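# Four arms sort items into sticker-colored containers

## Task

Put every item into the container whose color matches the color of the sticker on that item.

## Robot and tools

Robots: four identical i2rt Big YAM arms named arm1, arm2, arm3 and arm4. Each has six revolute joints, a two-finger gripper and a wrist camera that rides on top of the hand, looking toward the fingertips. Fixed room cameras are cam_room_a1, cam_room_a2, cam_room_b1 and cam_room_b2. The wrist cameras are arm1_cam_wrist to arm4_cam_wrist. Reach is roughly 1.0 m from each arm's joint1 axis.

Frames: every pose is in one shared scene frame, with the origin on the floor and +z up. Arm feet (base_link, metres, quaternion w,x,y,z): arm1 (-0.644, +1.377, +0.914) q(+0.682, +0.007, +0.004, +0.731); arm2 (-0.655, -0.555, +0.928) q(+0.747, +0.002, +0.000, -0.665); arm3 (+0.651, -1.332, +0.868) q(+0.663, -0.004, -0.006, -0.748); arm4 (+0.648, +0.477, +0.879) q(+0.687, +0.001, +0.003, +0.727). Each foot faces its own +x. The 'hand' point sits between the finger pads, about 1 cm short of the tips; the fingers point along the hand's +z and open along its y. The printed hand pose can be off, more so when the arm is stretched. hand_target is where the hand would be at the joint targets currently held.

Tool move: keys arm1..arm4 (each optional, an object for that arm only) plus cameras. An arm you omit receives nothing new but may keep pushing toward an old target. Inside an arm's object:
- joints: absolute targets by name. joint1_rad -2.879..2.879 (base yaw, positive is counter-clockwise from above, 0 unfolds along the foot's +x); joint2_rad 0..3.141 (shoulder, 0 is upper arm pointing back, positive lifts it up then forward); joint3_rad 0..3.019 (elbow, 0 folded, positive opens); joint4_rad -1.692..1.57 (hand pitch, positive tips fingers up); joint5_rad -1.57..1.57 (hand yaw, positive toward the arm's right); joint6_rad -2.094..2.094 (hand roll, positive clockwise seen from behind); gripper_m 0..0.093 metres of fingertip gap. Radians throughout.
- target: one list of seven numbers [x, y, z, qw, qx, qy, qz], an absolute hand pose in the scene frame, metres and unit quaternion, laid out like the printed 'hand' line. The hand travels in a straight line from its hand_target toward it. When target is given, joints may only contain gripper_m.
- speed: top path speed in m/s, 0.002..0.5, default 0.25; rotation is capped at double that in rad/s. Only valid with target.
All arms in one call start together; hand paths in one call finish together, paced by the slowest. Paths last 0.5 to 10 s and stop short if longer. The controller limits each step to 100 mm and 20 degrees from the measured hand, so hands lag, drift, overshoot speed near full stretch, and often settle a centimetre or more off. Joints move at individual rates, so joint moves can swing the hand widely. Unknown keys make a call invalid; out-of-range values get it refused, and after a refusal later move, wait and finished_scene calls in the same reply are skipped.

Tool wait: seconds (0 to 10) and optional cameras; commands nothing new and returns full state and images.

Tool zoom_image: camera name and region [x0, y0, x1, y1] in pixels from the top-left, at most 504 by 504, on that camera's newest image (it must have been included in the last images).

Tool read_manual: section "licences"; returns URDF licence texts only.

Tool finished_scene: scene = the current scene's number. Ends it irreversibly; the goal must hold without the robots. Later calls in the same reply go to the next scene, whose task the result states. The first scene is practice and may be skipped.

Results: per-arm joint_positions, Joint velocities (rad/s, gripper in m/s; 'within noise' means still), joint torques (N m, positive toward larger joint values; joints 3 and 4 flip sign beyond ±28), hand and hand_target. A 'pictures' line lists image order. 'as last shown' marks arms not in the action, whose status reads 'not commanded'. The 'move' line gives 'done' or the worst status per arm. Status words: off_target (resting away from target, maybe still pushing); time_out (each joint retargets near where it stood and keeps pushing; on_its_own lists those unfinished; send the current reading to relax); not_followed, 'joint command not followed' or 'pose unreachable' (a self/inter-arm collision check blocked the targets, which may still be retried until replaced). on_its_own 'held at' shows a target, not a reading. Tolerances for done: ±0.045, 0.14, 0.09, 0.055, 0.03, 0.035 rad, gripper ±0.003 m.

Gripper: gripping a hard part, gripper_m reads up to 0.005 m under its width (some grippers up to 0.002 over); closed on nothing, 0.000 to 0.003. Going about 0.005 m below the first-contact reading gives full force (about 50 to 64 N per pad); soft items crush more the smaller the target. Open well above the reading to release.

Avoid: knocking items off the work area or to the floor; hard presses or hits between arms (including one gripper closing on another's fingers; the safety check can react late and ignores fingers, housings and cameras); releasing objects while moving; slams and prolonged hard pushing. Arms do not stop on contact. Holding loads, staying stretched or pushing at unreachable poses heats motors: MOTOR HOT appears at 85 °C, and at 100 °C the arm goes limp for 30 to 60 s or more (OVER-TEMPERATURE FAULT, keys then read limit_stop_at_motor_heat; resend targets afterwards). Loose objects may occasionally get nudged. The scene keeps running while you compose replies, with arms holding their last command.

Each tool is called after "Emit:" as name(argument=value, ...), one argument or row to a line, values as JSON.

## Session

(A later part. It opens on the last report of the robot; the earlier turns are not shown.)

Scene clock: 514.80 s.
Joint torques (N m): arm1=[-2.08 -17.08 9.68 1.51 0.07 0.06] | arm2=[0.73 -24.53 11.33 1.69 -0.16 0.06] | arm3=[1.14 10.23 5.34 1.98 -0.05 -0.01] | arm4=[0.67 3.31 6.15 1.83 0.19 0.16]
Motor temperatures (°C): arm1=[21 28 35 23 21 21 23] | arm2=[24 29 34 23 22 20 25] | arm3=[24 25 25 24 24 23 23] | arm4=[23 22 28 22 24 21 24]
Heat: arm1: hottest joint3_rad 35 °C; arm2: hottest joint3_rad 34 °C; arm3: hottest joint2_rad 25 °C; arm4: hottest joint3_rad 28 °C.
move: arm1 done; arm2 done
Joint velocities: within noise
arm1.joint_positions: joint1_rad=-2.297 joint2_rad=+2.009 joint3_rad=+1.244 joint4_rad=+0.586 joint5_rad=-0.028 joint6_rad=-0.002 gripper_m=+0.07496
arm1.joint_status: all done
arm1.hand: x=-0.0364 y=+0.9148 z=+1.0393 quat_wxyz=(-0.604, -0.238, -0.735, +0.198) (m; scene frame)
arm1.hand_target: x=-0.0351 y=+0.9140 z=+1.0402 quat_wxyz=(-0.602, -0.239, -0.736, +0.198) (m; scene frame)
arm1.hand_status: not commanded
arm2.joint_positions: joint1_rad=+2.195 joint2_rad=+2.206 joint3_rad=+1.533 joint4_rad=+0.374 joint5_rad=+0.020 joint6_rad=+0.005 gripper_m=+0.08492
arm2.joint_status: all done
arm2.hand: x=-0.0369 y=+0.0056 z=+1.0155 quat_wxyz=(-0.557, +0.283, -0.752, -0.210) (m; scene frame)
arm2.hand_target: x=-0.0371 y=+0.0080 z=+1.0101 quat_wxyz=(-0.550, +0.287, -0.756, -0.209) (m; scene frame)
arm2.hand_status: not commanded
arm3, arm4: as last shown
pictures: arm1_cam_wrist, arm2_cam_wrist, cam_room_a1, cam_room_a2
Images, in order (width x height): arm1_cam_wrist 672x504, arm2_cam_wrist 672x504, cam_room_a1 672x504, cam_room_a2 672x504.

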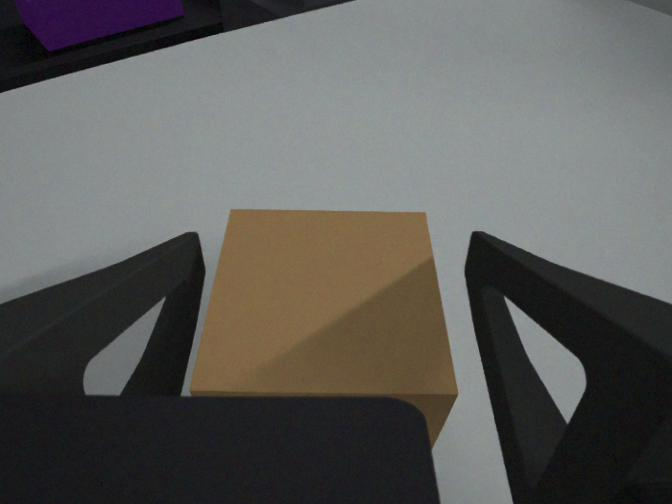

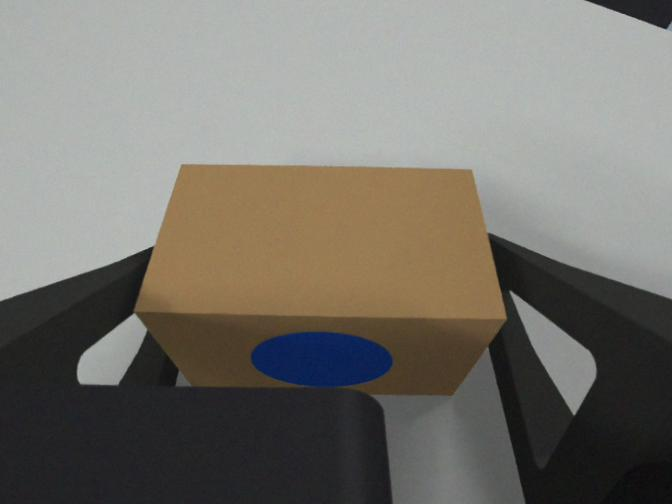

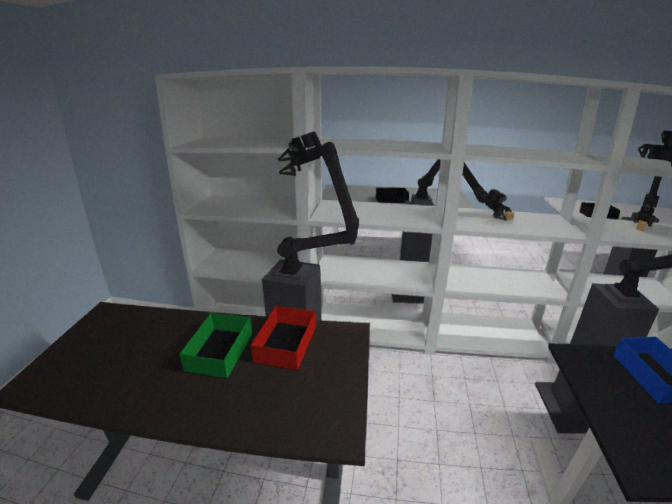

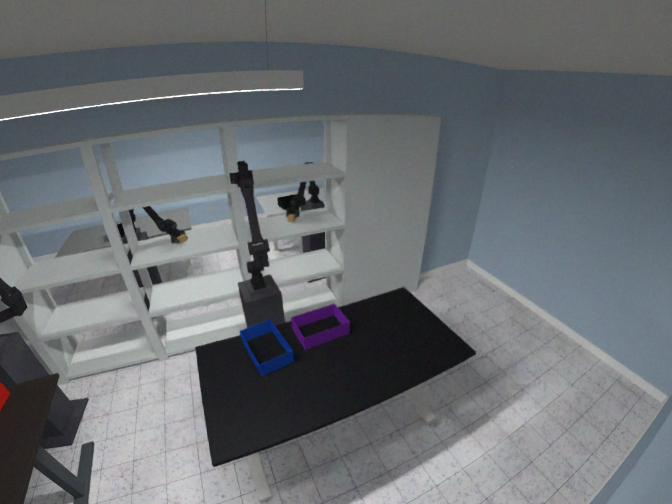

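Emit:
move(
  arm1={"joints":{"gripper_m":0.093}},
  arm2={"joints":{"gripper_m":0.093}},
  cameras=[],
)

Emit:
move(
  arm1={"target":[-0.35,1.15,1.18,0.6020,0.2390,0.7360,-0.1980],"speed":0.15},
  arm2={"target":[-0.37,-0.30,1.17,-0.5495,0.2873,-0.7563,-0.2087],"speed":0.15},
)

Scene clock: 520.90 s.
Joint torques (N m): arm1=[-1.38 -17.03 9.46 1.55 0.06 0.07] | arm2=[0.85 -24.64 11.34 1.69 -0.16 0.07] | arm3=[1.14 9.99 5.35 1.99 -0.05 -0.02] | arm4=[1.38 3.02 6.16 1.73 0.17 0.15]
Motor temperatures (°C): arm1=[21 28 35 23 21 21 23] | arm2=[24 29 34 23 22 20 25] | arm3=[24 25 25 24 24 23 23] | arm4=[23 22 28 22 24 21 24]
Heat: arm1: hottest joint3_rad 35 °C; arm2: hottest joint3_rad 34 °C; arm3: hottest joint2_rad 25 °C; arm4: hottest joint3_rad 28 °C.
move: arm1 done; arm2 done
Joint velocities: within noise
arm1.joint_positions: joint1_rad=-2.297 joint2_rad=+2.009 joint3_rad=+1.244 joint4_rad=+0.586 joint5_rad=-0.028 joint6_rad=-0.002 gripper_m=+0.09293
arm1.joint_status: all done
arm1.hand: x=-0.0364 y=+0.9148 z=+1.0393 quat_wxyz=(-0.604, -0.238, -0.734, +0.198) (m; scene frame)
arm1.hand_target: x=-0.0351 y=+0.9140 z=+1.0402 quat_wxyz=(-0.602, -0.239, -0.736, +0.198) (m; scene frame)
arm1.hand_status: not commanded
arm2.joint_positions: joint1_rad=+2.195 joint2_rad=+2.206 joint3_rad=+1.533 joint4_rad=+0.374 joint5_rad=+0.020 joint6_rad=+0.005 gripper_m=+0.09288
arm2.joint_status: all done
arm2.hand: x=-0.0365 y=+0.0051 z=+1.0155 quat_wxyz=(-0.557, +0.283, -0.752, -0.210) (m; scene frame)
arm2.hand_target: x=-0.0372 y=+0.0080 z=+1.0101 quat_wxyz=(-0.550, +0.287, -0.756, -0.209) (m; scene frame)
arm2.hand_status: not commanded
arm3, arm4: as last shown
pictures: none
No camera images: "cameras" was empty.

Scene clock: 524.73 s.
Joint torques (N m): arm1=[-2.96 0.32 12.05 1.48 -0.06 -0.03] | arm2=[0.44 -3.6 10.92 1.99 -0.16 0.04] | arm3=[1.26 10.17 5.37 1.94 -0.06 -0.01] | arm4=[0.97 3.31 6.02 1.78 0.2 0.16]
Motor temperatures (°C): arm1=[21 28 35 23 21 21 23] | arm2=[24 29 34 23 22 20 24] | arm3=[24 25 25 24 24 23 23] | arm4=[23 22 28 22 24 21 24]
Heat: arm1: hottest joint3_rad 35 °C; arm2: hottest joint3_rad 34 °C; arm3: hottest joint2_rad 25 °C; arm4: hottest joint3_rad 28 °C.
move: arm1 done; arm2 off_target
Joint velocities: within noise
arm1.joint_positions: joint1_rad=-2.319 joint2_rad=+0.626 joint3_rad=+0.382 joint4_rad=+0.068 joint5_rad=-0.057 joint6_rad=-0.002 gripper_m=+0.09293
arm1.joint_status: not commanded
arm1.hand: x=-0.3478 y=+1.1532 z=+1.1812 quat_wxyz=(-0.607, -0.236, -0.734, +0.195) (m; scene frame)
arm1.hand_target: x=-0.3500 y=+1.1500 z=+1.1799 quat_wxyz=(-0.602, -0.239, -0.736, +0.198) (m; scene frame)
arm1.hand_status: done (0.004 m and 0.8 deg from the pose sent, 0.417 m and 0.3 deg at the start)
arm2.joint_positions: joint1_rad=+2.195 joint2_rad=+0.732 joint3_rad=+0.439 joint4_rad=+0.009 joint5_rad=+0.015 joint6_rad=+0.005 gripper_m=+0.09289
arm2.joint_status: not commanded
arm2.hand: x=-0.3677 y=-0.2968 z=+1.1844 quat_wxyz=(-0.562, +0.283, -0.747, -0.214) (m; scene frame)
arm2.hand_target: x=-0.3700 y=-0.3000 z=+1.1703 quat_wxyz=(-0.550, +0.287, -0.756, -0.209) (m; scene frame)
arm2.hand_status: off_target (0.015 m and 1.9 deg from the pose sent, 0.478 m and 1.1 deg at the start)
arm3, arm4: as last shown
pictures: arm1_cam_wrist, arm2_cam_wrist, arm3_cam_wrist, arm4_cam_wrist, cam_room_a1, cam_room_a2, cam_room_b1, cam_room_b2
Images, in order (width x height): arm1_cam_wrist 672x504, arm2_cam_wrist 672x504, arm3_cam_wrist 672x504, arm4_cam_wrist 672x504, cam_room_a1 672x504, cam_room_a2 672x504, cam_room_b1 672x504, cam_room_b2 672x504.

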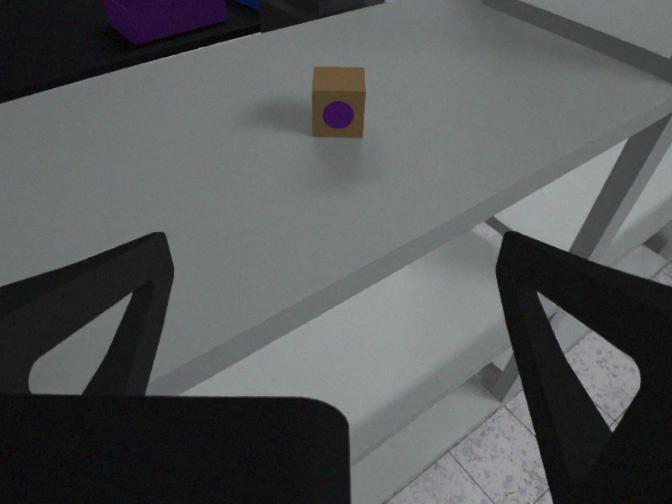

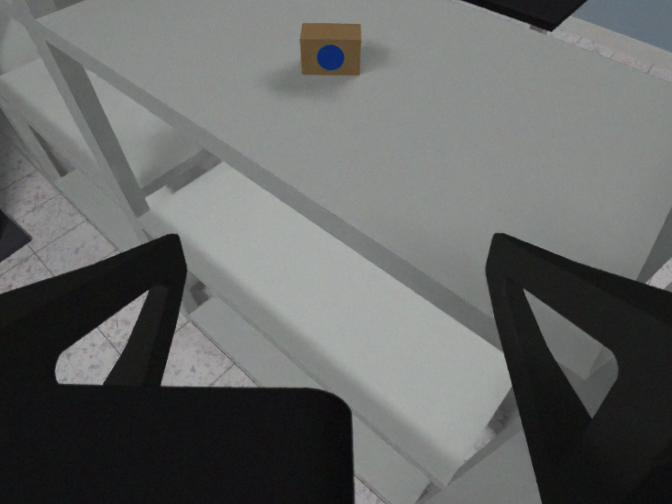

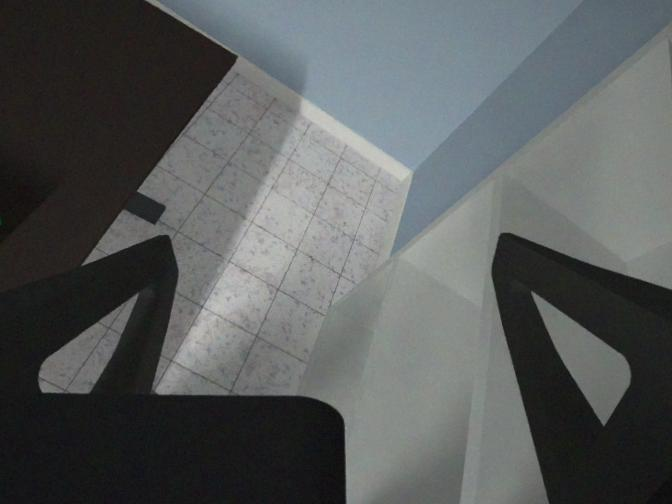

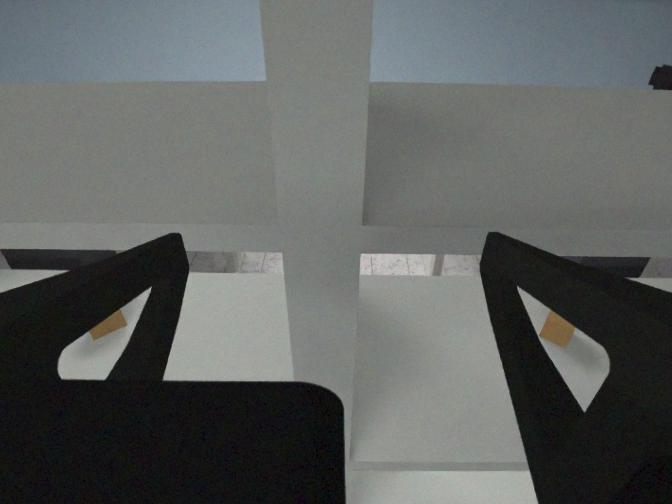

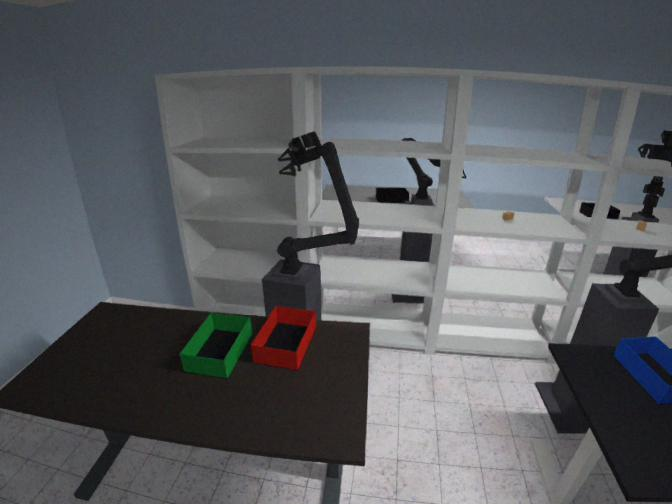

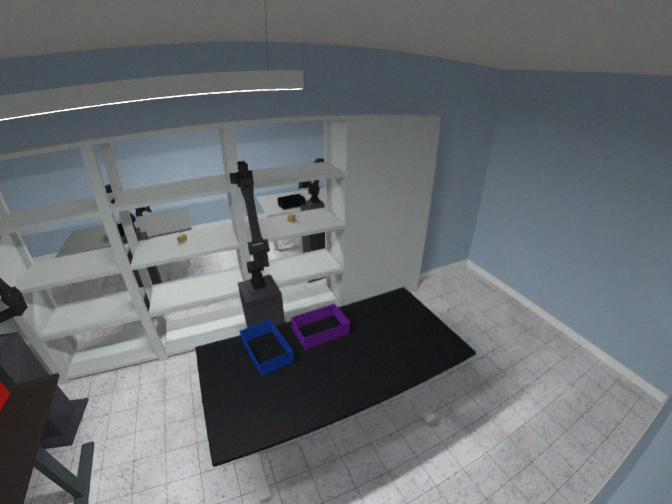

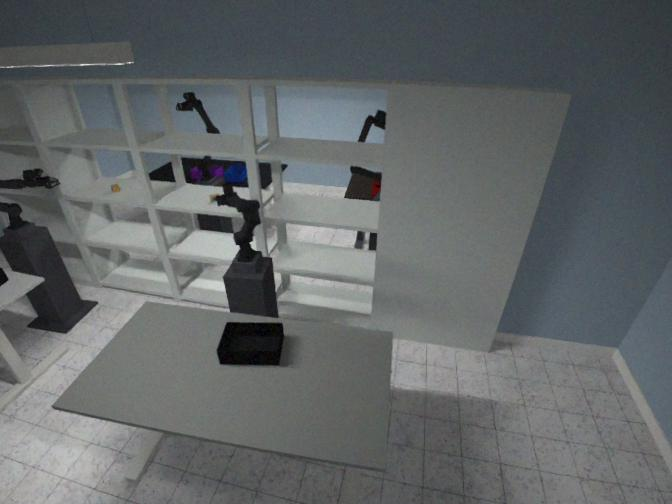

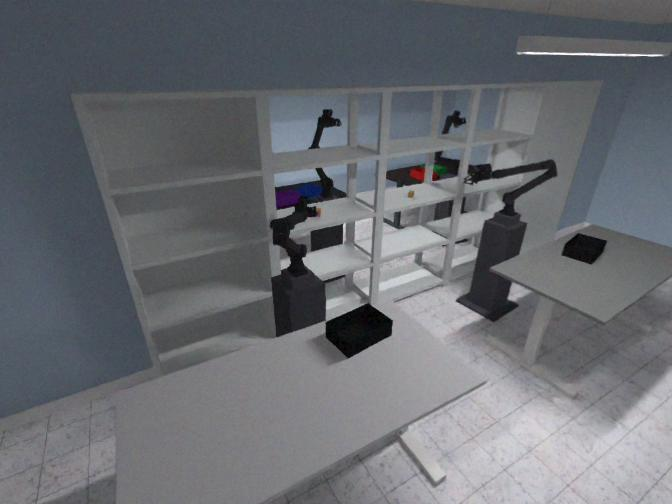

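Emit:
move(
  arm4={"target":[0.32,0.69,1.20,-0.1856,0.7556,-0.2419,-0.5798],"speed":0.25},
  cameras=["arm4_cam_wrist","cam_room_a2"],
)

Scene clock: 552.97 s.
Joint torques (N m): arm1=[-2.55 0.85 12.04 1.46 -0.08 -0.05] | arm2=[0.5 -3.55 10.92 2 -0.15 0.04] | arm3=[1.2 9.93 5.34 1.95 -0.04 -0.01] | arm4=[0.38 -2.96 10.03 2.14 0.21 0.17]
Motor temperatures (°C): arm1=[21 26 34 23 21 21 23] | arm2=[23 27 34 22 22 20 24] | arm3=[24 25 25 24 24 23 23] | arm4=[23 22 29 22 24 21 24]
Heat: arm1: hottest joint3_rad 34 °C; arm2: hottest joint3_rad 34 °C; arm3: hottest joint2_rad 25 °C; arm4: hottest joint3_rad 29 °C.
move: arm4 done
Joint velocities: within noise
arm1, arm2, arm3: as last shown
arm2.hand: x=-0.3677 y=-0.2968 z=+1.1843 quat_wxyz=(-0.562, +0.283, -0.747, -0.214) (m; scene frame)
arm2.hand_target: x=-0.3700 y=-0.3000 z=+1.1702 quat_wxyz=(-0.550, +0.287, -0.756, -0.209) (m; scene frame)
arm4.joint_positions: joint1_rad=+0.991 joint2_rad=+0.697 joint3_rad=+0.584 joint4_rad=-0.177 joint5_rad=+0.083 joint6_rad=+0.003 gripper_m=+0.09401
arm4.joint_status: not commanded
arm4.hand: x=+0.3190 y=+0.6859 z=+1.1926 quat_wxyz=(-0.184, +0.766, -0.234, -0.570) (m; scene frame)
arm4.hand_target: x=+0.3201 y=+0.6899 z=+1.1998 quat_wxyz=(-0.186, +0.756, -0.242, -0.580) (m; scene frame)
arm4.hand_status: done (0.009 m and 1.9 deg from the pose sent, 0.467 m and 37.9 deg at the start)
pictures: arm4_cam_wrist, cam_room_a2
Images, in order (width x height): arm4_cam_wrist 672x504, cam_room_a2 672x504.

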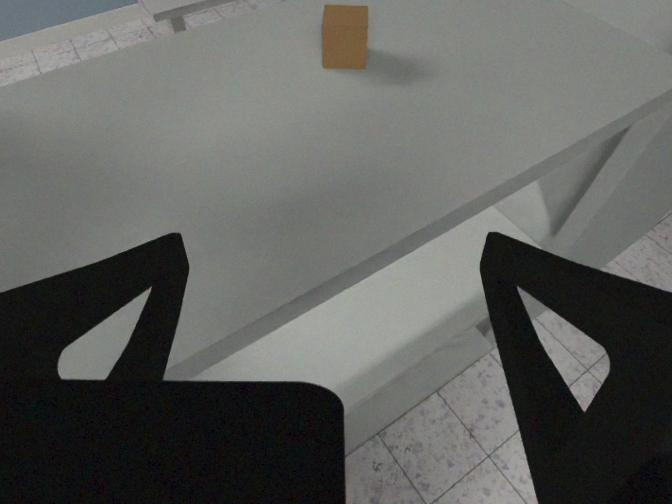

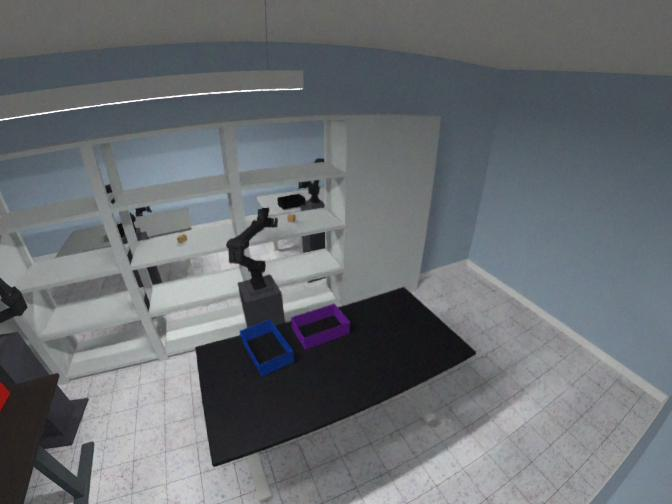

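Emit:
move(
  arm4={"target":[0.073,0.858,1.09,-0.1856,0.7556,-0.2419,-0.5798],"speed":0.2},
  cameras=["arm4_cam_wrist","cam_room_a2"],
)

Scene clock: 564.40 s.
Joint torques (N m): arm1=[-2.84 0.79 11.9 1.68 -0.06 -0.04] | arm2=[0.32 -3.49 10.93 2.02 -0.16 0.04] | arm3=[1.2 9.99 5.39 1.95 -0.05 -0.01] | arm4=[0.62 -15.68 11.41 2.03 -0.03 0.08]
Motor temperatures (°C): arm1=[21 26 34 23 21 21 22] | arm2=[23 27 34 22 22 20 24] | arm3=[24 25 25 24 24 23 23] | arm4=[23 22 31 22 24 21 24]
Heat: arm1: hottest joint3_rad 34 °C; arm2: hottest joint3_rad 34 °C; arm3: hottest joint2_rad 25 °C; arm4: hottest joint3_rad 31 °C.
move: arm4 off_target
Joint velocities: within noise
arm1, arm2, arm3: as last shown
arm4.joint_positions: joint1_rad=+0.953 joint2_rad=+1.691 joint3_rad=+1.038 joint4_rad=+0.341 joint5_rad=+0.052 joint6_rad=+0.004 gripper_m=+0.09401
arm4.joint_status: not commanded
arm4.hand: x=+0.0848 y=+0.8436 z=+1.0717 quat_wxyz=(-0.180, +0.770, -0.241, -0.562) (m; scene frame)
arm4.hand_target: x=+0.0744 y=+0.8571 z=+1.0902 quat_wxyz=(-0.186, +0.756, -0.242, -0.580) (m; scene frame)
arm4.hand_status: off_target (0.026 m and 2.7 deg from the pose sent, 0.317 m and 1.9 deg at the start)
pictures: arm4_cam_wrist, cam_room_a2
Images, in order (width x height): arm4_cam_wrist 672x504, cam_room_a2 672x504.

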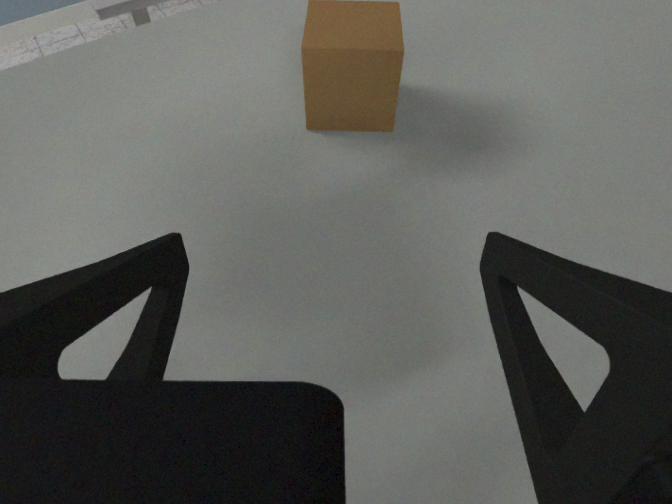

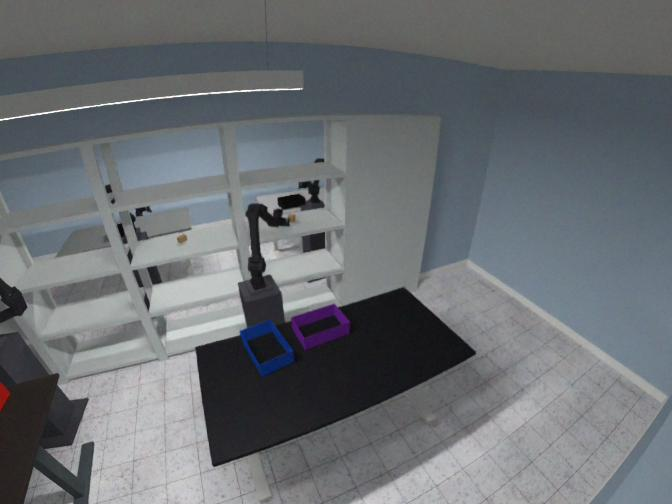

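Emit:
move(
  arm4={"target":[-0.029,0.941,1.06,-0.1856,0.7556,-0.2419,-0.5798],"speed":0.12},
  cameras=["arm4_cam_wrist","cam_room_a2"],
)

Scene clock: 575.27 s.
Joint torques (N m): arm1=[-2.49 0.62 12.14 1.35 -0.02 0] | arm2=[0.38 -3.43 10.91 2.03 -0.15 0.05] | arm3=[1.14 10.05 5.34 1.94 -0.06 -0.01] | arm4=[0.32 -20.54 12.23 1.07 -0.05 0.04]
Motor temperatures (°C): arm1=[21 26 34 23 21 21 22] | arm2=[23 27 34 22 22 20 24] | arm3=[24 25 25 24 24 23 23] | arm4=[22 22 33 22 24 21 24]
Heat: arm1: hottest joint3_rad 34 °C; arm2: hottest joint3_rad 34 °C; arm3: hottest joint2_rad 25 °C; arm4: hottest joint3_rad 33 °C.
move: arm4 off_target
Joint velocities: within noise
arm1, arm2, arm3: as last shown
arm4.joint_positions: joint1_rad=+0.930 joint2_rad=+2.008 joint3_rad=+1.453 joint4_rad=+0.283 joint5_rad=+0.030 joint6_rad=+0.004 gripper_m=+0.09401
arm4.joint_status: not commanded
arm4.hand: x=-0.0196 y=+0.9272 z=+1.0577 quat_wxyz=(-0.183, +0.759, -0.241, -0.577) (m; scene frame)
arm4.hand_target: x=-0.0279 y=+0.9404 z=+1.0601 quat_wxyz=(-0.186, +0.755, -0.242, -0.580) (m; scene frame)
arm4.hand_status: off_target (0.017 m and 0.6 deg from the pose sent, 0.150 m and 2.7 deg at the start)
pictures: arm4_cam_wrist, cam_room_a2
Images, in order (width x height): arm4_cam_wrist 672x504, cam_room_a2 672x504.

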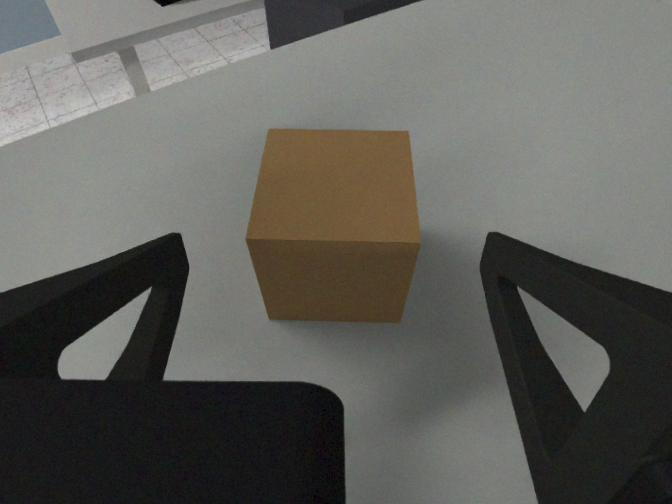

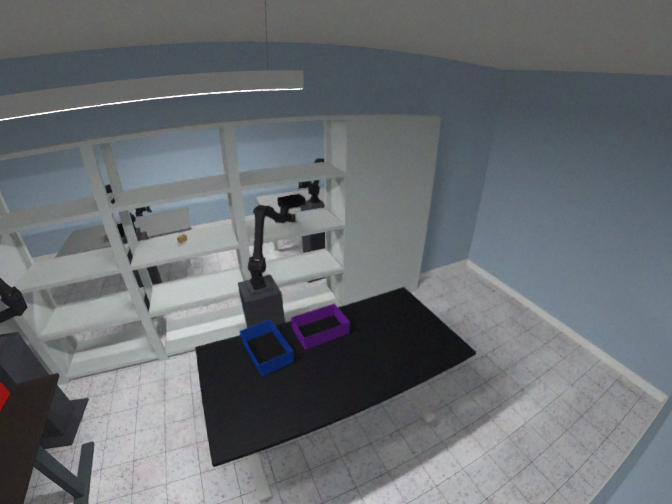

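Emit:
move(
  arm4={"target":[-0.075,0.970,1.035,-0.1856,0.7556,-0.2419,-0.5798],"speed":0.1},
  cameras=["arm4_cam_wrist"],
)

Scene clock: 580.57 s.
Joint torques (N m): arm1=[-2.9 1.14 12.05 1.35 -0.05 -0.03] | arm2=[0.5 -3.49 10.93 2.02 -0.16 0.05] | arm3=[1.26 9.99 5.33 1.94 -0.05 -0.01] | arm4=[0.44 -23.06 12.42 1.07 0.06 0.05]
Motor temperatures (°C): arm1=[21 26 34 23 21 21 22] | arm2=[23 27 34 22 22 20 24] | arm3=[24 25 25 24 24 23 23] | arm4=[22 23 34 22 24 21 24]
Heat: arm1: hottest joint3_rad 34 °C; arm2: hottest joint3_rad 34 °C; arm3: hottest joint2_rad 25 °C; arm4: hottest joint3_rad 34 °C.
move: arm4 off_target
Joint velocities: within noise
arm1, arm2, arm3: as last shown
arm2.joint_positions: joint1_rad=+2.195 joint2_rad=+0.732 joint3_rad=+0.439 joint4_rad=+0.009 joint5_rad=+0.014 joint6_rad=+0.005 gripper_m=+0.09289
arm2.hand_target: x=-0.3701 y=-0.2999 z=+1.1702 quat_wxyz=(-0.550, +0.287, -0.756, -0.209) (m; scene frame)
arm4.joint_positions: joint1_rad=+0.930 joint2_rad=+2.166 joint3_rad=+1.657 joint4_rad=+0.236 joint5_rad=+0.030 joint6_rad=+0.004 gripper_m=+0.09401
arm4.joint_status: not commanded
arm4.hand: x=-0.0660 y=+0.9577 z=+1.0339 quat_wxyz=(-0.183, +0.759, -0.241, -0.577) (m; scene frame)
arm4.hand_target: x=-0.0738 y=+0.9694 z=+1.0351 quat_wxyz=(-0.186, +0.755, -0.242, -0.580) (m; scene frame)
arm4.hand_status: off_target (0.015 m and 0.6 deg from the pose sent, 0.074 m and 0.6 deg at the start)
pictures: arm4_cam_wrist
Images, in order (width x height): arm4_cam_wrist 672x504.

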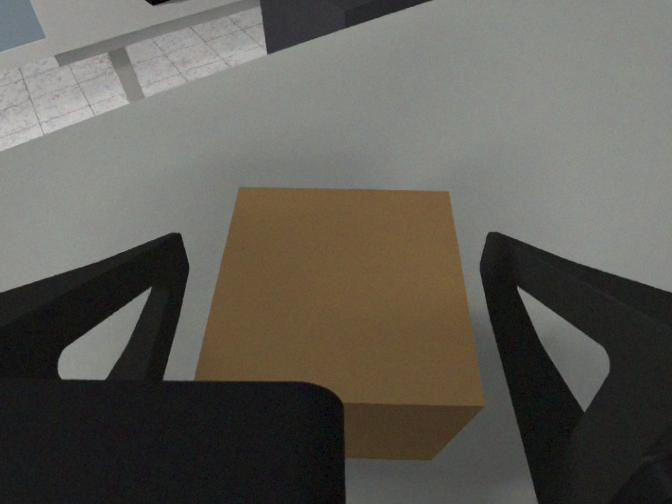

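Great. Grip and lift slightly, then out.

Emit:
move(
  arm4={"joints":{"gripper_m":0.04}},
  cameras=["arm4_cam_wrist"],
)

Emit:
move(
  arm4={"target":[0.32,0.69,1.22,-0.1856,0.7556,-0.2419,-0.5798],"speed":0.2},
  cameras=["arm4_cam_wrist","cam_room_a2"],
)

Scene clock: 584.13 s.
Joint torques (N m): arm1=[-3.08 0.26 11.97 1.36 -0.03 -0.03] | arm2=[0.44 -3.49 10.92 2 -0.16 0.05] | arm3=[1.2 9.99 5.33 1.96 -0.05 -0.01] | arm4=[0.56 -23.3 12.42 1.13 0.03 0.04]
Motor temperatures (°C): arm1=[21 26 34 23 21 21 22] | arm2=[23 27 34 22 22 20 24] | arm3=[24 25 25 24 24 23 23] | arm4=[22 23 35 22 24 21 24]
Heat: arm1: hottest joint3_rad 34 °C; arm2: hottest joint3_rad 34 °C; arm3: hottest joint2_rad 25 °C; arm4: hottest joint3_rad 35 °C.
move: arm4 off_target
Joint velocities: within noise
arm1, arm2: as last shown
arm3.joint_positions: joint1_rad=+0.075 joint2_rad=+0.276 joint3_rad=+1.523 joint4_rad=-1.599 joint5_rad=-0.185 joint6_rad=-0.597 gripper_m=+0.09396
arm3.joint_status: not commanded
arm3.hand: x=+0.6803 y=-1.3506 z=+1.4452 quat_wxyz=(-0.326, -0.350, -0.735, +0.481) (m; scene frame)
arm3.hand_target: x=+0.6804 y=-1.3484 z=+1.4507 quat_wxyz=(-0.328, -0.347, -0.731, +0.487) (m; scene frame)
arm3.hand_status: not commanded
arm4.joint_positions: joint1_rad=+0.930 joint2_rad=+2.166 joint3_rad=+1.657 joint4_rad=+0.236 joint5_rad=+0.030 joint6_rad=+0.004 gripper_m=+0.05350
arm4.joint_status: gripper_m off_target (ended at +0.05352, target +0.04000)
arm4.hand: x=-0.0660 y=+0.9577 z=+1.0339 quat_wxyz=(-0.183, +0.759, -0.241, -0.577) (m; scene frame)
arm4.hand_target: x=-0.0739 y=+0.9694 z=+1.0351 quat_wxyz=(-0.186, +0.755, -0.242, -0.580) (m; scene frame)
arm4.hand_status: not commanded
pictures: arm4_cam_wrist
Images, in order (width x height): arm4_cam_wrist 672x504.

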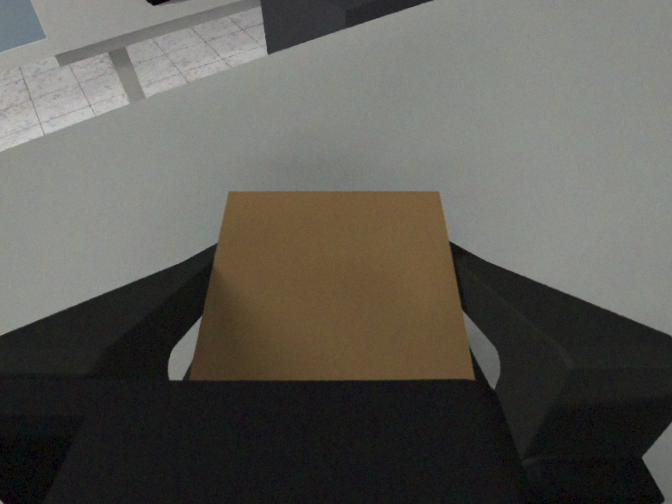

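Scene clock: 587.37 s.
Joint torques (N m): arm1=[-2.55 1.26 12.1 1.32 -0.03 -0.01] | arm2=[0.5 -3.49 10.92 2.02 -0.16 0.04] | arm3=[1.2 10.05 5.33 1.95 -0.05 0] | arm4=[2.02 -1.9 9.85 1.14 0.19 0.14]
Motor temperatures (°C): arm1=[21 26 34 23 21 21 22] | arm2=[23 26 34 22 22 20 23] | arm3=[24 25 25 24 24 23 23] | arm4=[22 23 35 22 24 21 25]
Heat: arm1: hottest joint3_rad 34 °C; arm2: hottest joint3_rad 34 °C; arm3: hottest joint2_rad 25 °C; arm4: hottest joint3_rad 35 °C.
move: arm4 done
Joint velocities: within noise
arm1, arm2, arm3: as last shown
arm4.joint_positions: joint1_rad=+0.974 joint2_rad=+0.683 joint3_rad=+0.639 joint4_rad=-0.204 joint5_rad=+0.083 joint6_rad=+0.004 gripper_m=+0.05350
arm4.joint_status: not commanded
arm4.hand: x=+0.3223 y=+0.6920 z=+1.2251 quat_wxyz=(-0.192, +0.751, -0.238, -0.585) (m; scene frame)
arm4.hand_target: x=+0.3201 y=+0.6900 z=+1.2200 quat_wxyz=(-0.186, +0.756, -0.242, -0.580) (m; scene frame)
arm4.hand_status: done (0.006 m and 1.2 deg from the pose sent, 0.505 m and 0.6 deg at the start)
pictures: arm4_cam_wrist, cam_room_a2
Images, in order (width x height): arm4_cam_wrist 672x504, cam_room_a2 672x504.

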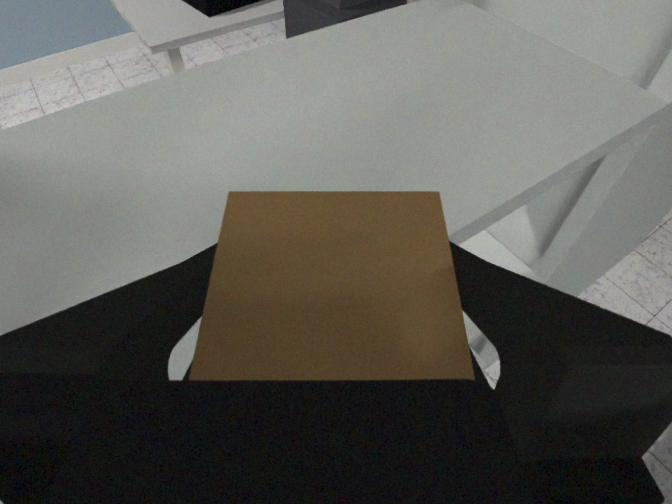

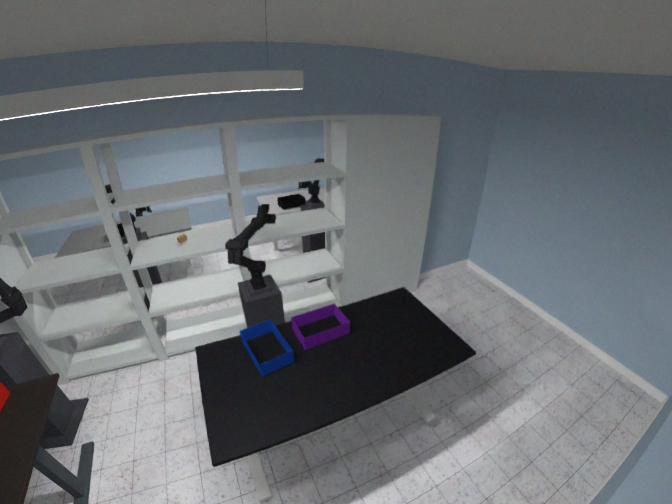

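Emit:
move(
  arm4={"joints":{"joint1_rad":-1.16,"joint2_rad":1.2,"joint3_rad":1.5,"joint4_rad":-1.4,"joint5_rad":0,"joint6_rad":0.45}},
  cameras=[],
)

Emit:
move(
  arm4={"target":[1.14,0.722,1.0,0.0698,0,-0.9976,0],"speed":0.25},
  cameras=["arm4_cam_wrist","cam_room_a2"],
)

Scene clock: 612.47 s.
Joint torques (N m): arm1=[-2.37 1.61 11.95 1.52 -0.02 -0.01] | arm2=[0.44 -3.6 10.93 2.03 -0.16 0.04] | arm3=[1.32 10.05 5.31 1.98 -0.05 -0.01] | arm4=[1.03 -11.69 11.97 0.44 0.04 0.14]
Motor temperatures (°C): arm1=[21 25 34 23 21 21 22] | arm2=[23 26 34 22 22 20 23] | arm3=[24 25 25 24 24 23 23] | arm4=[22 23 34 22 24 21 26]
Heat: arm1: hottest joint3_rad 34 °C; arm2: hottest joint3_rad 34 °C; arm3: hottest joint2_rad 25 °C; arm4: hottest joint3_rad 34 °C.
move: arm4 done
Joint velocities: within noise
arm1, arm2, arm3: as last shown
arm4.joint_positions: joint1_rad=-1.163 joint2_rad=+1.215 joint3_rad=+1.456 joint4_rad=-1.390 joint5_rad=+0.002 joint6_rad=+0.438 gripper_m=+0.05352
arm4.joint_status: all done
arm4.hand: x=+1.0301 y=+0.6681 z=+1.2525 quat_wxyz=(-0.186, +0.013, -0.978, -0.089) (m; scene frame)
arm4.hand_target: x=+1.0288 y=+0.6694 z=+1.2784 quat_wxyz=(-0.207, +0.009, -0.973, -0.101) (m; scene frame)
arm4.hand_status: not commanded
pictures: none
No camera images: "cameras" was empty.

Scene clock: 614.47 s.
Joint torques (N m): arm1=[-2.43 0.67 12.05 1.5 -0.02 -0.01] | arm2=[0.5 -3.66 10.92 2.02 -0.15 0.04] | arm3=[1.2 10.05 5.37 1.95 -0.05 -0.01] | arm4=[-0.03 -20.19 11.26 -0.65 -0.05 0.07]
Motor temperatures (°C): arm1=[21 25 34 23 21 21 22] | arm2=[23 26 35 22 22 20 23] | arm3=[24 25 25 24 24 23 23] | arm4=[22 23 34 22 24 21 26]
Heat: arm1: hottest joint3_rad 34 °C; arm2: hottest joint3_rad 35 °C; arm3: hottest joint2_rad 25 °C; arm4: hottest joint3_rad 34 °C.
move: arm4 off_target
Joint velocities: within noise
arm1.joint_positions: joint1_rad=-2.319 joint2_rad=+0.626 joint3_rad=+0.382 joint4_rad=+0.068 joint5_rad=-0.057 joint6_rad=-0.002 gripper_m=+0.09293
arm1.joint_status: not commanded
arm1.hand: x=-0.3478 y=+1.1532 z=+1.1812 quat_wxyz=(-0.607, -0.236, -0.734, +0.195) (m; scene frame)
arm1.hand_target: x=-0.3500 y=+1.1500 z=+1.1799 quat_wxyz=(-0.602, -0.239, -0.736, +0.198) (m; scene frame)
arm1.hand_status: not commanded
arm2.joint_positions: joint1_rad=+2.195 joint2_rad=+0.732 joint3_rad=+0.439 joint4_rad=+0.009 joint5_rad=+0.014 joint6_rad=+0.005 gripper_m=+0.09289
arm2.joint_status: not commanded
arm2.hand: x=-0.3677 y=-0.2968 z=+1.1843 quat_wxyz=(-0.562, +0.283, -0.747, -0.214) (m; scene frame)
arm2.hand_target: x=-0.3701 y=-0.2999 z=+1.1702 quat_wxyz=(-0.550, +0.287, -0.756, -0.209) (m; scene frame)
arm2.hand_status: not commanded
arm3: as last shown
arm4.joint_positions: joint1_rad=-1.175 joint2_rad=+1.899 joint3_rad=+1.588 joint4_rad=-1.417 joint5_rad=-0.057 joint6_rad=+0.438 gripper_m=+0.05352
arm4.joint_status: not commanded
arm4.hand: x=+1.1239 y=+0.7189 z=+0.9837 quat_wxyz=(+0.086, +0.005, -0.996, +0.010) (m; scene frame)
arm4.hand_target: x=+1.1392 y=+0.7215 z=+1.0002 quat_wxyz=(+0.070, +0.000, -0.998, +0.000) (m; scene frame)
arm4.hand_status: off_target (0.023 m and 2.2 deg from the pose sent, 0.281 m and 31.3 deg at the start)
pictures: arm4_cam_wrist, cam_room_a2
Images, in order (width x height): arm4_cam_wrist 672x504, cam_room_a2 672x504.

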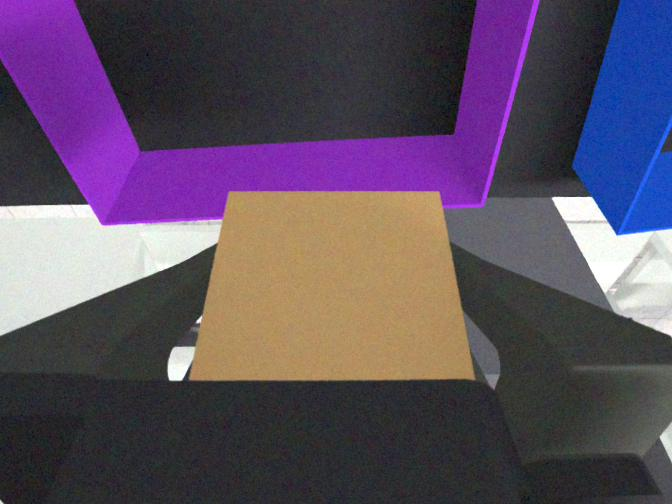

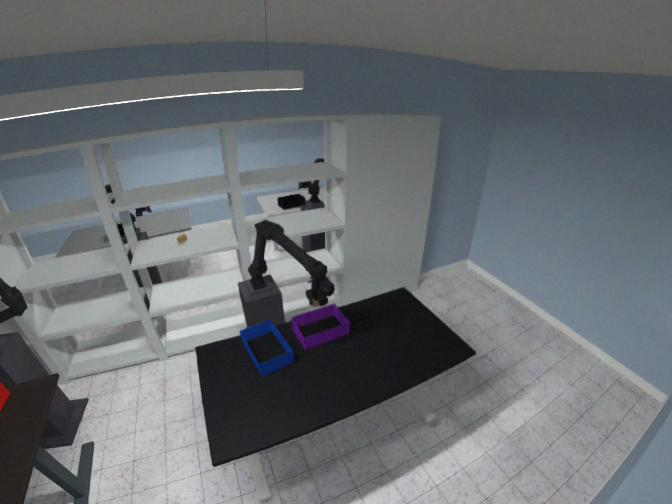

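Emit:
move(
  arm4={"target":[1.10,0.747,0.81,0.0698,0,-0.9976,0],"speed":0.15},
  cameras=["arm4_cam_wrist","cam_room_a2"],
)

Emit:
zoom_image(
  camera="cam_room_a2",
  region=[260, 260, 380, 360],
)

Scene clock: 623.10 s.
Joint torques (N m): arm1=[-1.9 1.26 11.93 1.51 -0.05 0.02] | arm2=[0.44 -3.55 10.93 2.02 -0.15 0.04] | arm3=[1.26 10.11 5.33 1.98 -0.06 -0.01] | arm4=[1.38 -19.43 6.26 0.32 -0.02 0.15]
Motor temperatures (°C): arm1=[21 25 35 23 21 21 22] | arm2=[23 26 35 22 22 20 23] | arm3=[24 25 25 24 24 23 23] | arm4=[22 23 35 22 24 21 26]
Heat: arm1: hottest joint3_rad 35 °C; arm2: hottest joint3_rad 35 °C; arm3: hottest joint2_rad 25 °C; arm4: hottest joint3_rad 35 °C.
move: arm4 done
Joint velocities: within noise
arm1, arm2, arm3: as last shown
arm4.joint_positions: joint1_rad=-1.118 joint2_rad=+2.064 joint3_rad=+1.366 joint4_rad=-0.983 joint5_rad=-0.066 joint6_rad=+0.498 gripper_m=+0.05352
arm4.joint_status: not commanded
arm4.hand: x=+1.1021 y=+0.7435 z=+0.8187 quat_wxyz=(+0.066, +0.004, -0.998, -0.001) (m; scene frame)
arm4.hand_target: x=+1.0999 y=+0.7470 z=+0.8101 quat_wxyz=(+0.070, +0.000, -0.998, +0.000) (m; scene frame)
arm4.hand_status: done (0.010 m and 0.6 deg from the pose sent, 0.178 m and 2.2 deg at the start)
pictures: arm4_cam_wrist, cam_room_a2
Images, in order (width x height): arm4_cam_wrist 672x504, cam_room_a2 672x504.

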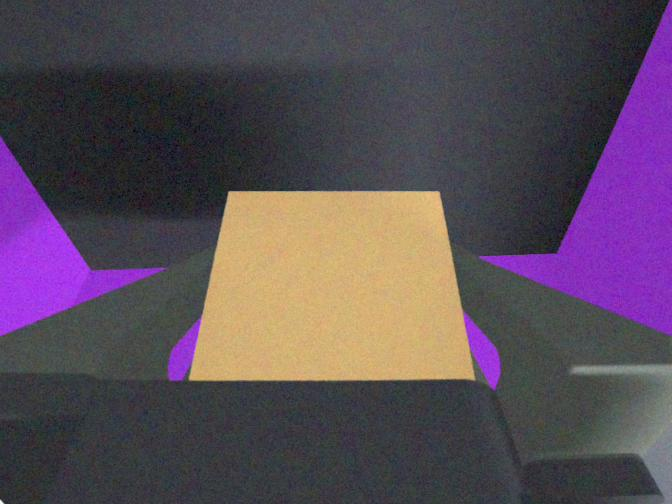

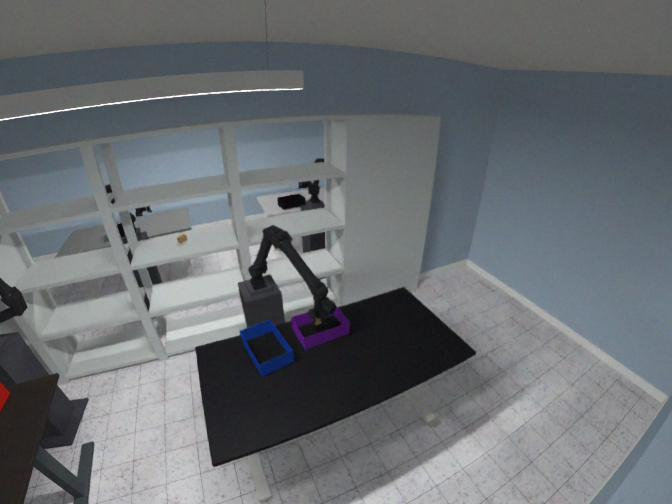

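Scaled by 4.200.

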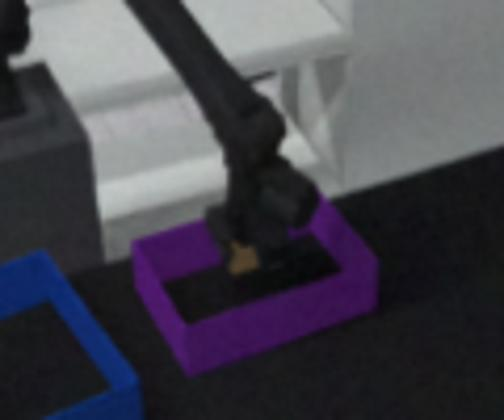

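Emit:
move(
  arm4={"target":[1.095,0.747,0.768,0.0698,0,-0.9976,0],"speed":0.08},
  cameras=["arm4_cam_wrist"],
)

Scene clock: 627.47 s.
Joint torques (N m): arm1=[-2.14 1.14 12.19 1.51 -0.03 -0.01] | arm2=[0.38 -3.49 10.97 2.02 -0.15 0.03] | arm3=[1.2 10.11 5.34 1.95 -0.07 -0.01] | arm4=[1.44 -19.19 5.59 0.25 -0.03 0.17]
Motor temperatures (°C): arm1=[21 25 35 23 21 21 22] | arm2=[23 26 35 22 22 20 23] | arm3=[24 25 25 24 24 23 23] | arm4=[22 23 35 22 24 21 26]
Heat: arm1: hottest joint3_rad 35 °C; arm2: hottest joint3_rad 35 °C; arm3: hottest joint2_rad 25 °C; arm4: hottest joint3_rad 35 °C.
move: arm4 off_target
Joint velocities: within noise
arm1, arm2, arm3: as last shown
arm4.joint_positions: joint1_rad=-1.116 joint2_rad=+2.128 joint3_rad=+1.345 joint4_rad=-0.893 joint5_rad=-0.066 joint6_rad=+0.502 gripper_m=+0.05352
arm4.joint_status: not commanded
arm4.hand: x=+1.0996 y=+0.7433 z=+0.7786 quat_wxyz=(+0.064, +0.003, -0.998, -0.002) (m; scene frame)
arm4.hand_target: x=+1.0949 y=+0.7468 z=+0.7683 quat_wxyz=(+0.070, +0.000, -0.998, +0.000) (m; scene frame)
arm4.hand_status: off_target (0.012 m and 0.7 deg from the pose sent, 0.051 m and 0.6 deg at the start)
pictures: arm4_cam_wrist
Images, in order (width x height): arm4_cam_wrist 672x504.

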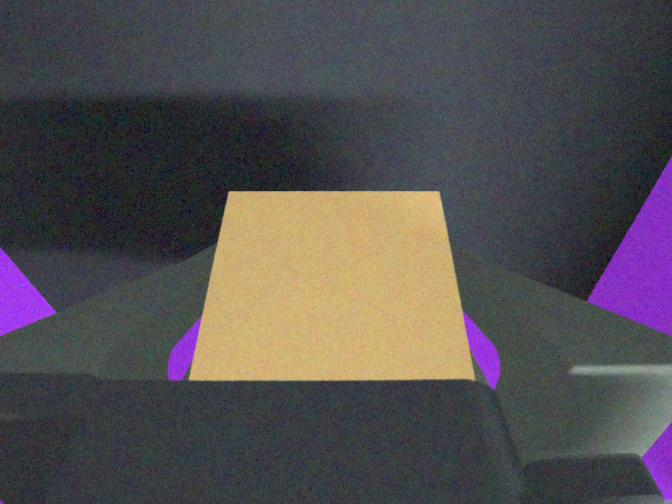

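Emit:
move(
  arm4={"target":[1.095,0.747,0.742,0.0698,0,-0.9976,0],"speed":0.08},
  cameras=["arm4_cam_wrist"],
)

Scene clock: 630.60 s.
Joint torques (N m): arm1=[-2.67 0.91 12.04 1.47 -0.03 -0.04] | arm2=[0.44 -3.55 10.93 1.99 -0.15 0.05] | arm3=[1.26 10.11 5.34 1.95 -0.06 0] | arm4=[1.55 -19.19 5.57 0.13 -0.04 0.2]
Motor temperatures (°C): arm1=[21 25 35 23 21 21 22] | arm2=[23 26 35 22 22 20 23] | arm3=[24 25 25 24 24 23 23] | arm4=[22 23 34 22 24 21 26]
Heat: arm1: hottest joint3_rad 35 °C; arm2: hottest joint3_rad 35 °C; arm3: hottest joint2_rad 25 °C; arm4: hottest joint3_rad 34 °C.
move: arm4 off_target
Joint velocities: within noise
arm1, arm2, arm3: as last shown
arm4.joint_positions: joint1_rad=-1.116 joint2_rad=+2.175 joint3_rad=+1.345 joint4_rad=-0.845 joint5_rad=-0.066 joint6_rad=+0.503 gripper_m=+0.05352
arm4.joint_status: not commanded
arm4.hand: x=+1.0998 y=+0.7433 z=+0.7536 quat_wxyz=(+0.064, +0.003, -0.998, -0.002) (m; scene frame)
arm4.hand_target: x=+1.0948 y=+0.7468 z=+0.7422 quat_wxyz=(+0.070, +0.000, -0.998, +0.000) (m; scene frame)
arm4.hand_status: off_target (0.013 m and 0.8 deg from the pose sent, 0.037 m and 0.7 deg at the start)
pictures: arm4_cam_wrist
Images, in order (width x height): arm4_cam_wrist 672x504.

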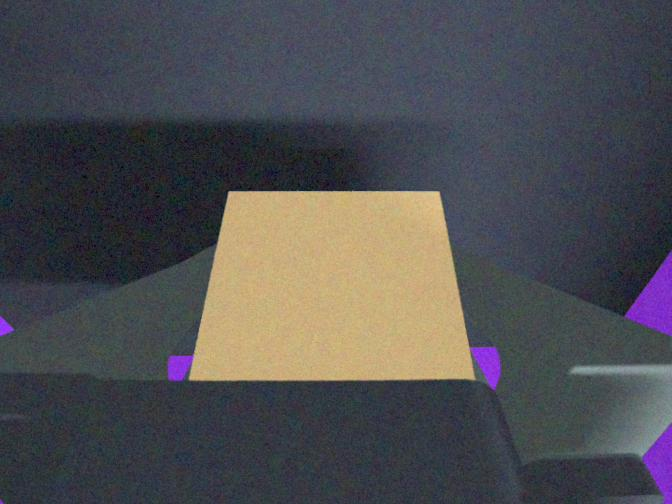

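Emit:
move(
  arm4={"target":[1.095,0.747,0.715,0.0698,0,-0.9976,0],"speed":0.08},
  cameras=["arm4_cam_wrist"],
)

Scene clock: 633.90 s.
Joint torques (N m): arm1=[-2.61 1.03 11.9 1.36 -0.07 -0.04] | arm2=[0.38 -3.49 10.92 2.02 -0.16 0.04] | arm3=[1.26 10.11 5.34 1.98 -0.07 0] | arm4=[1.08 -17.03 5.75 -0.05 -0.11 0.17]
Motor temperatures (°C): arm1=[21 25 35 23 21 21 22] | arm2=[23 26 35 22 22 20 23] | arm3=[24 25 25 24 24 23 23] | arm4=[22 23 34 22 24 21 26]
Heat: arm1: hottest joint3_rad 35 °C; arm2: hottest joint3_rad 35 °C; arm3: hottest joint2_rad 25 °C; arm4: hottest joint3_rad 34 °C.
move: arm4 off_target
Joint velocities: within noise
arm1, arm2, arm3: as last shown
arm4.joint_positions: joint1_rad=-1.116 joint2_rad=+2.197 joint3_rad=+1.345 joint4_rad=-0.790 joint5_rad=-0.065 joint6_rad=+0.503 gripper_m=+0.05352
arm4.joint_status: not commanded
arm4.hand: x=+1.1067 y=+0.7469 z=+0.7413 quat_wxyz=(+0.049, +0.003, -0.999, -0.009) (m; scene frame)
arm4.hand_target: x=+1.0942 y=+0.7462 z=+0.7161 quat_wxyz=(+0.070, +0.000, -0.998, +0.000) (m; scene frame)
arm4.hand_status: off_target (0.029 m and 2.6 deg from the pose sent, 0.039 m and 0.8 deg at the start)
pictures: arm4_cam_wrist
Images, in order (width x height): arm4_cam_wrist 672x504.

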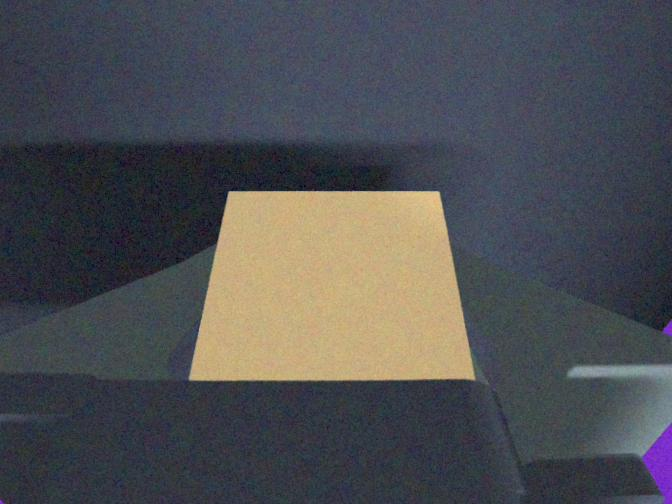

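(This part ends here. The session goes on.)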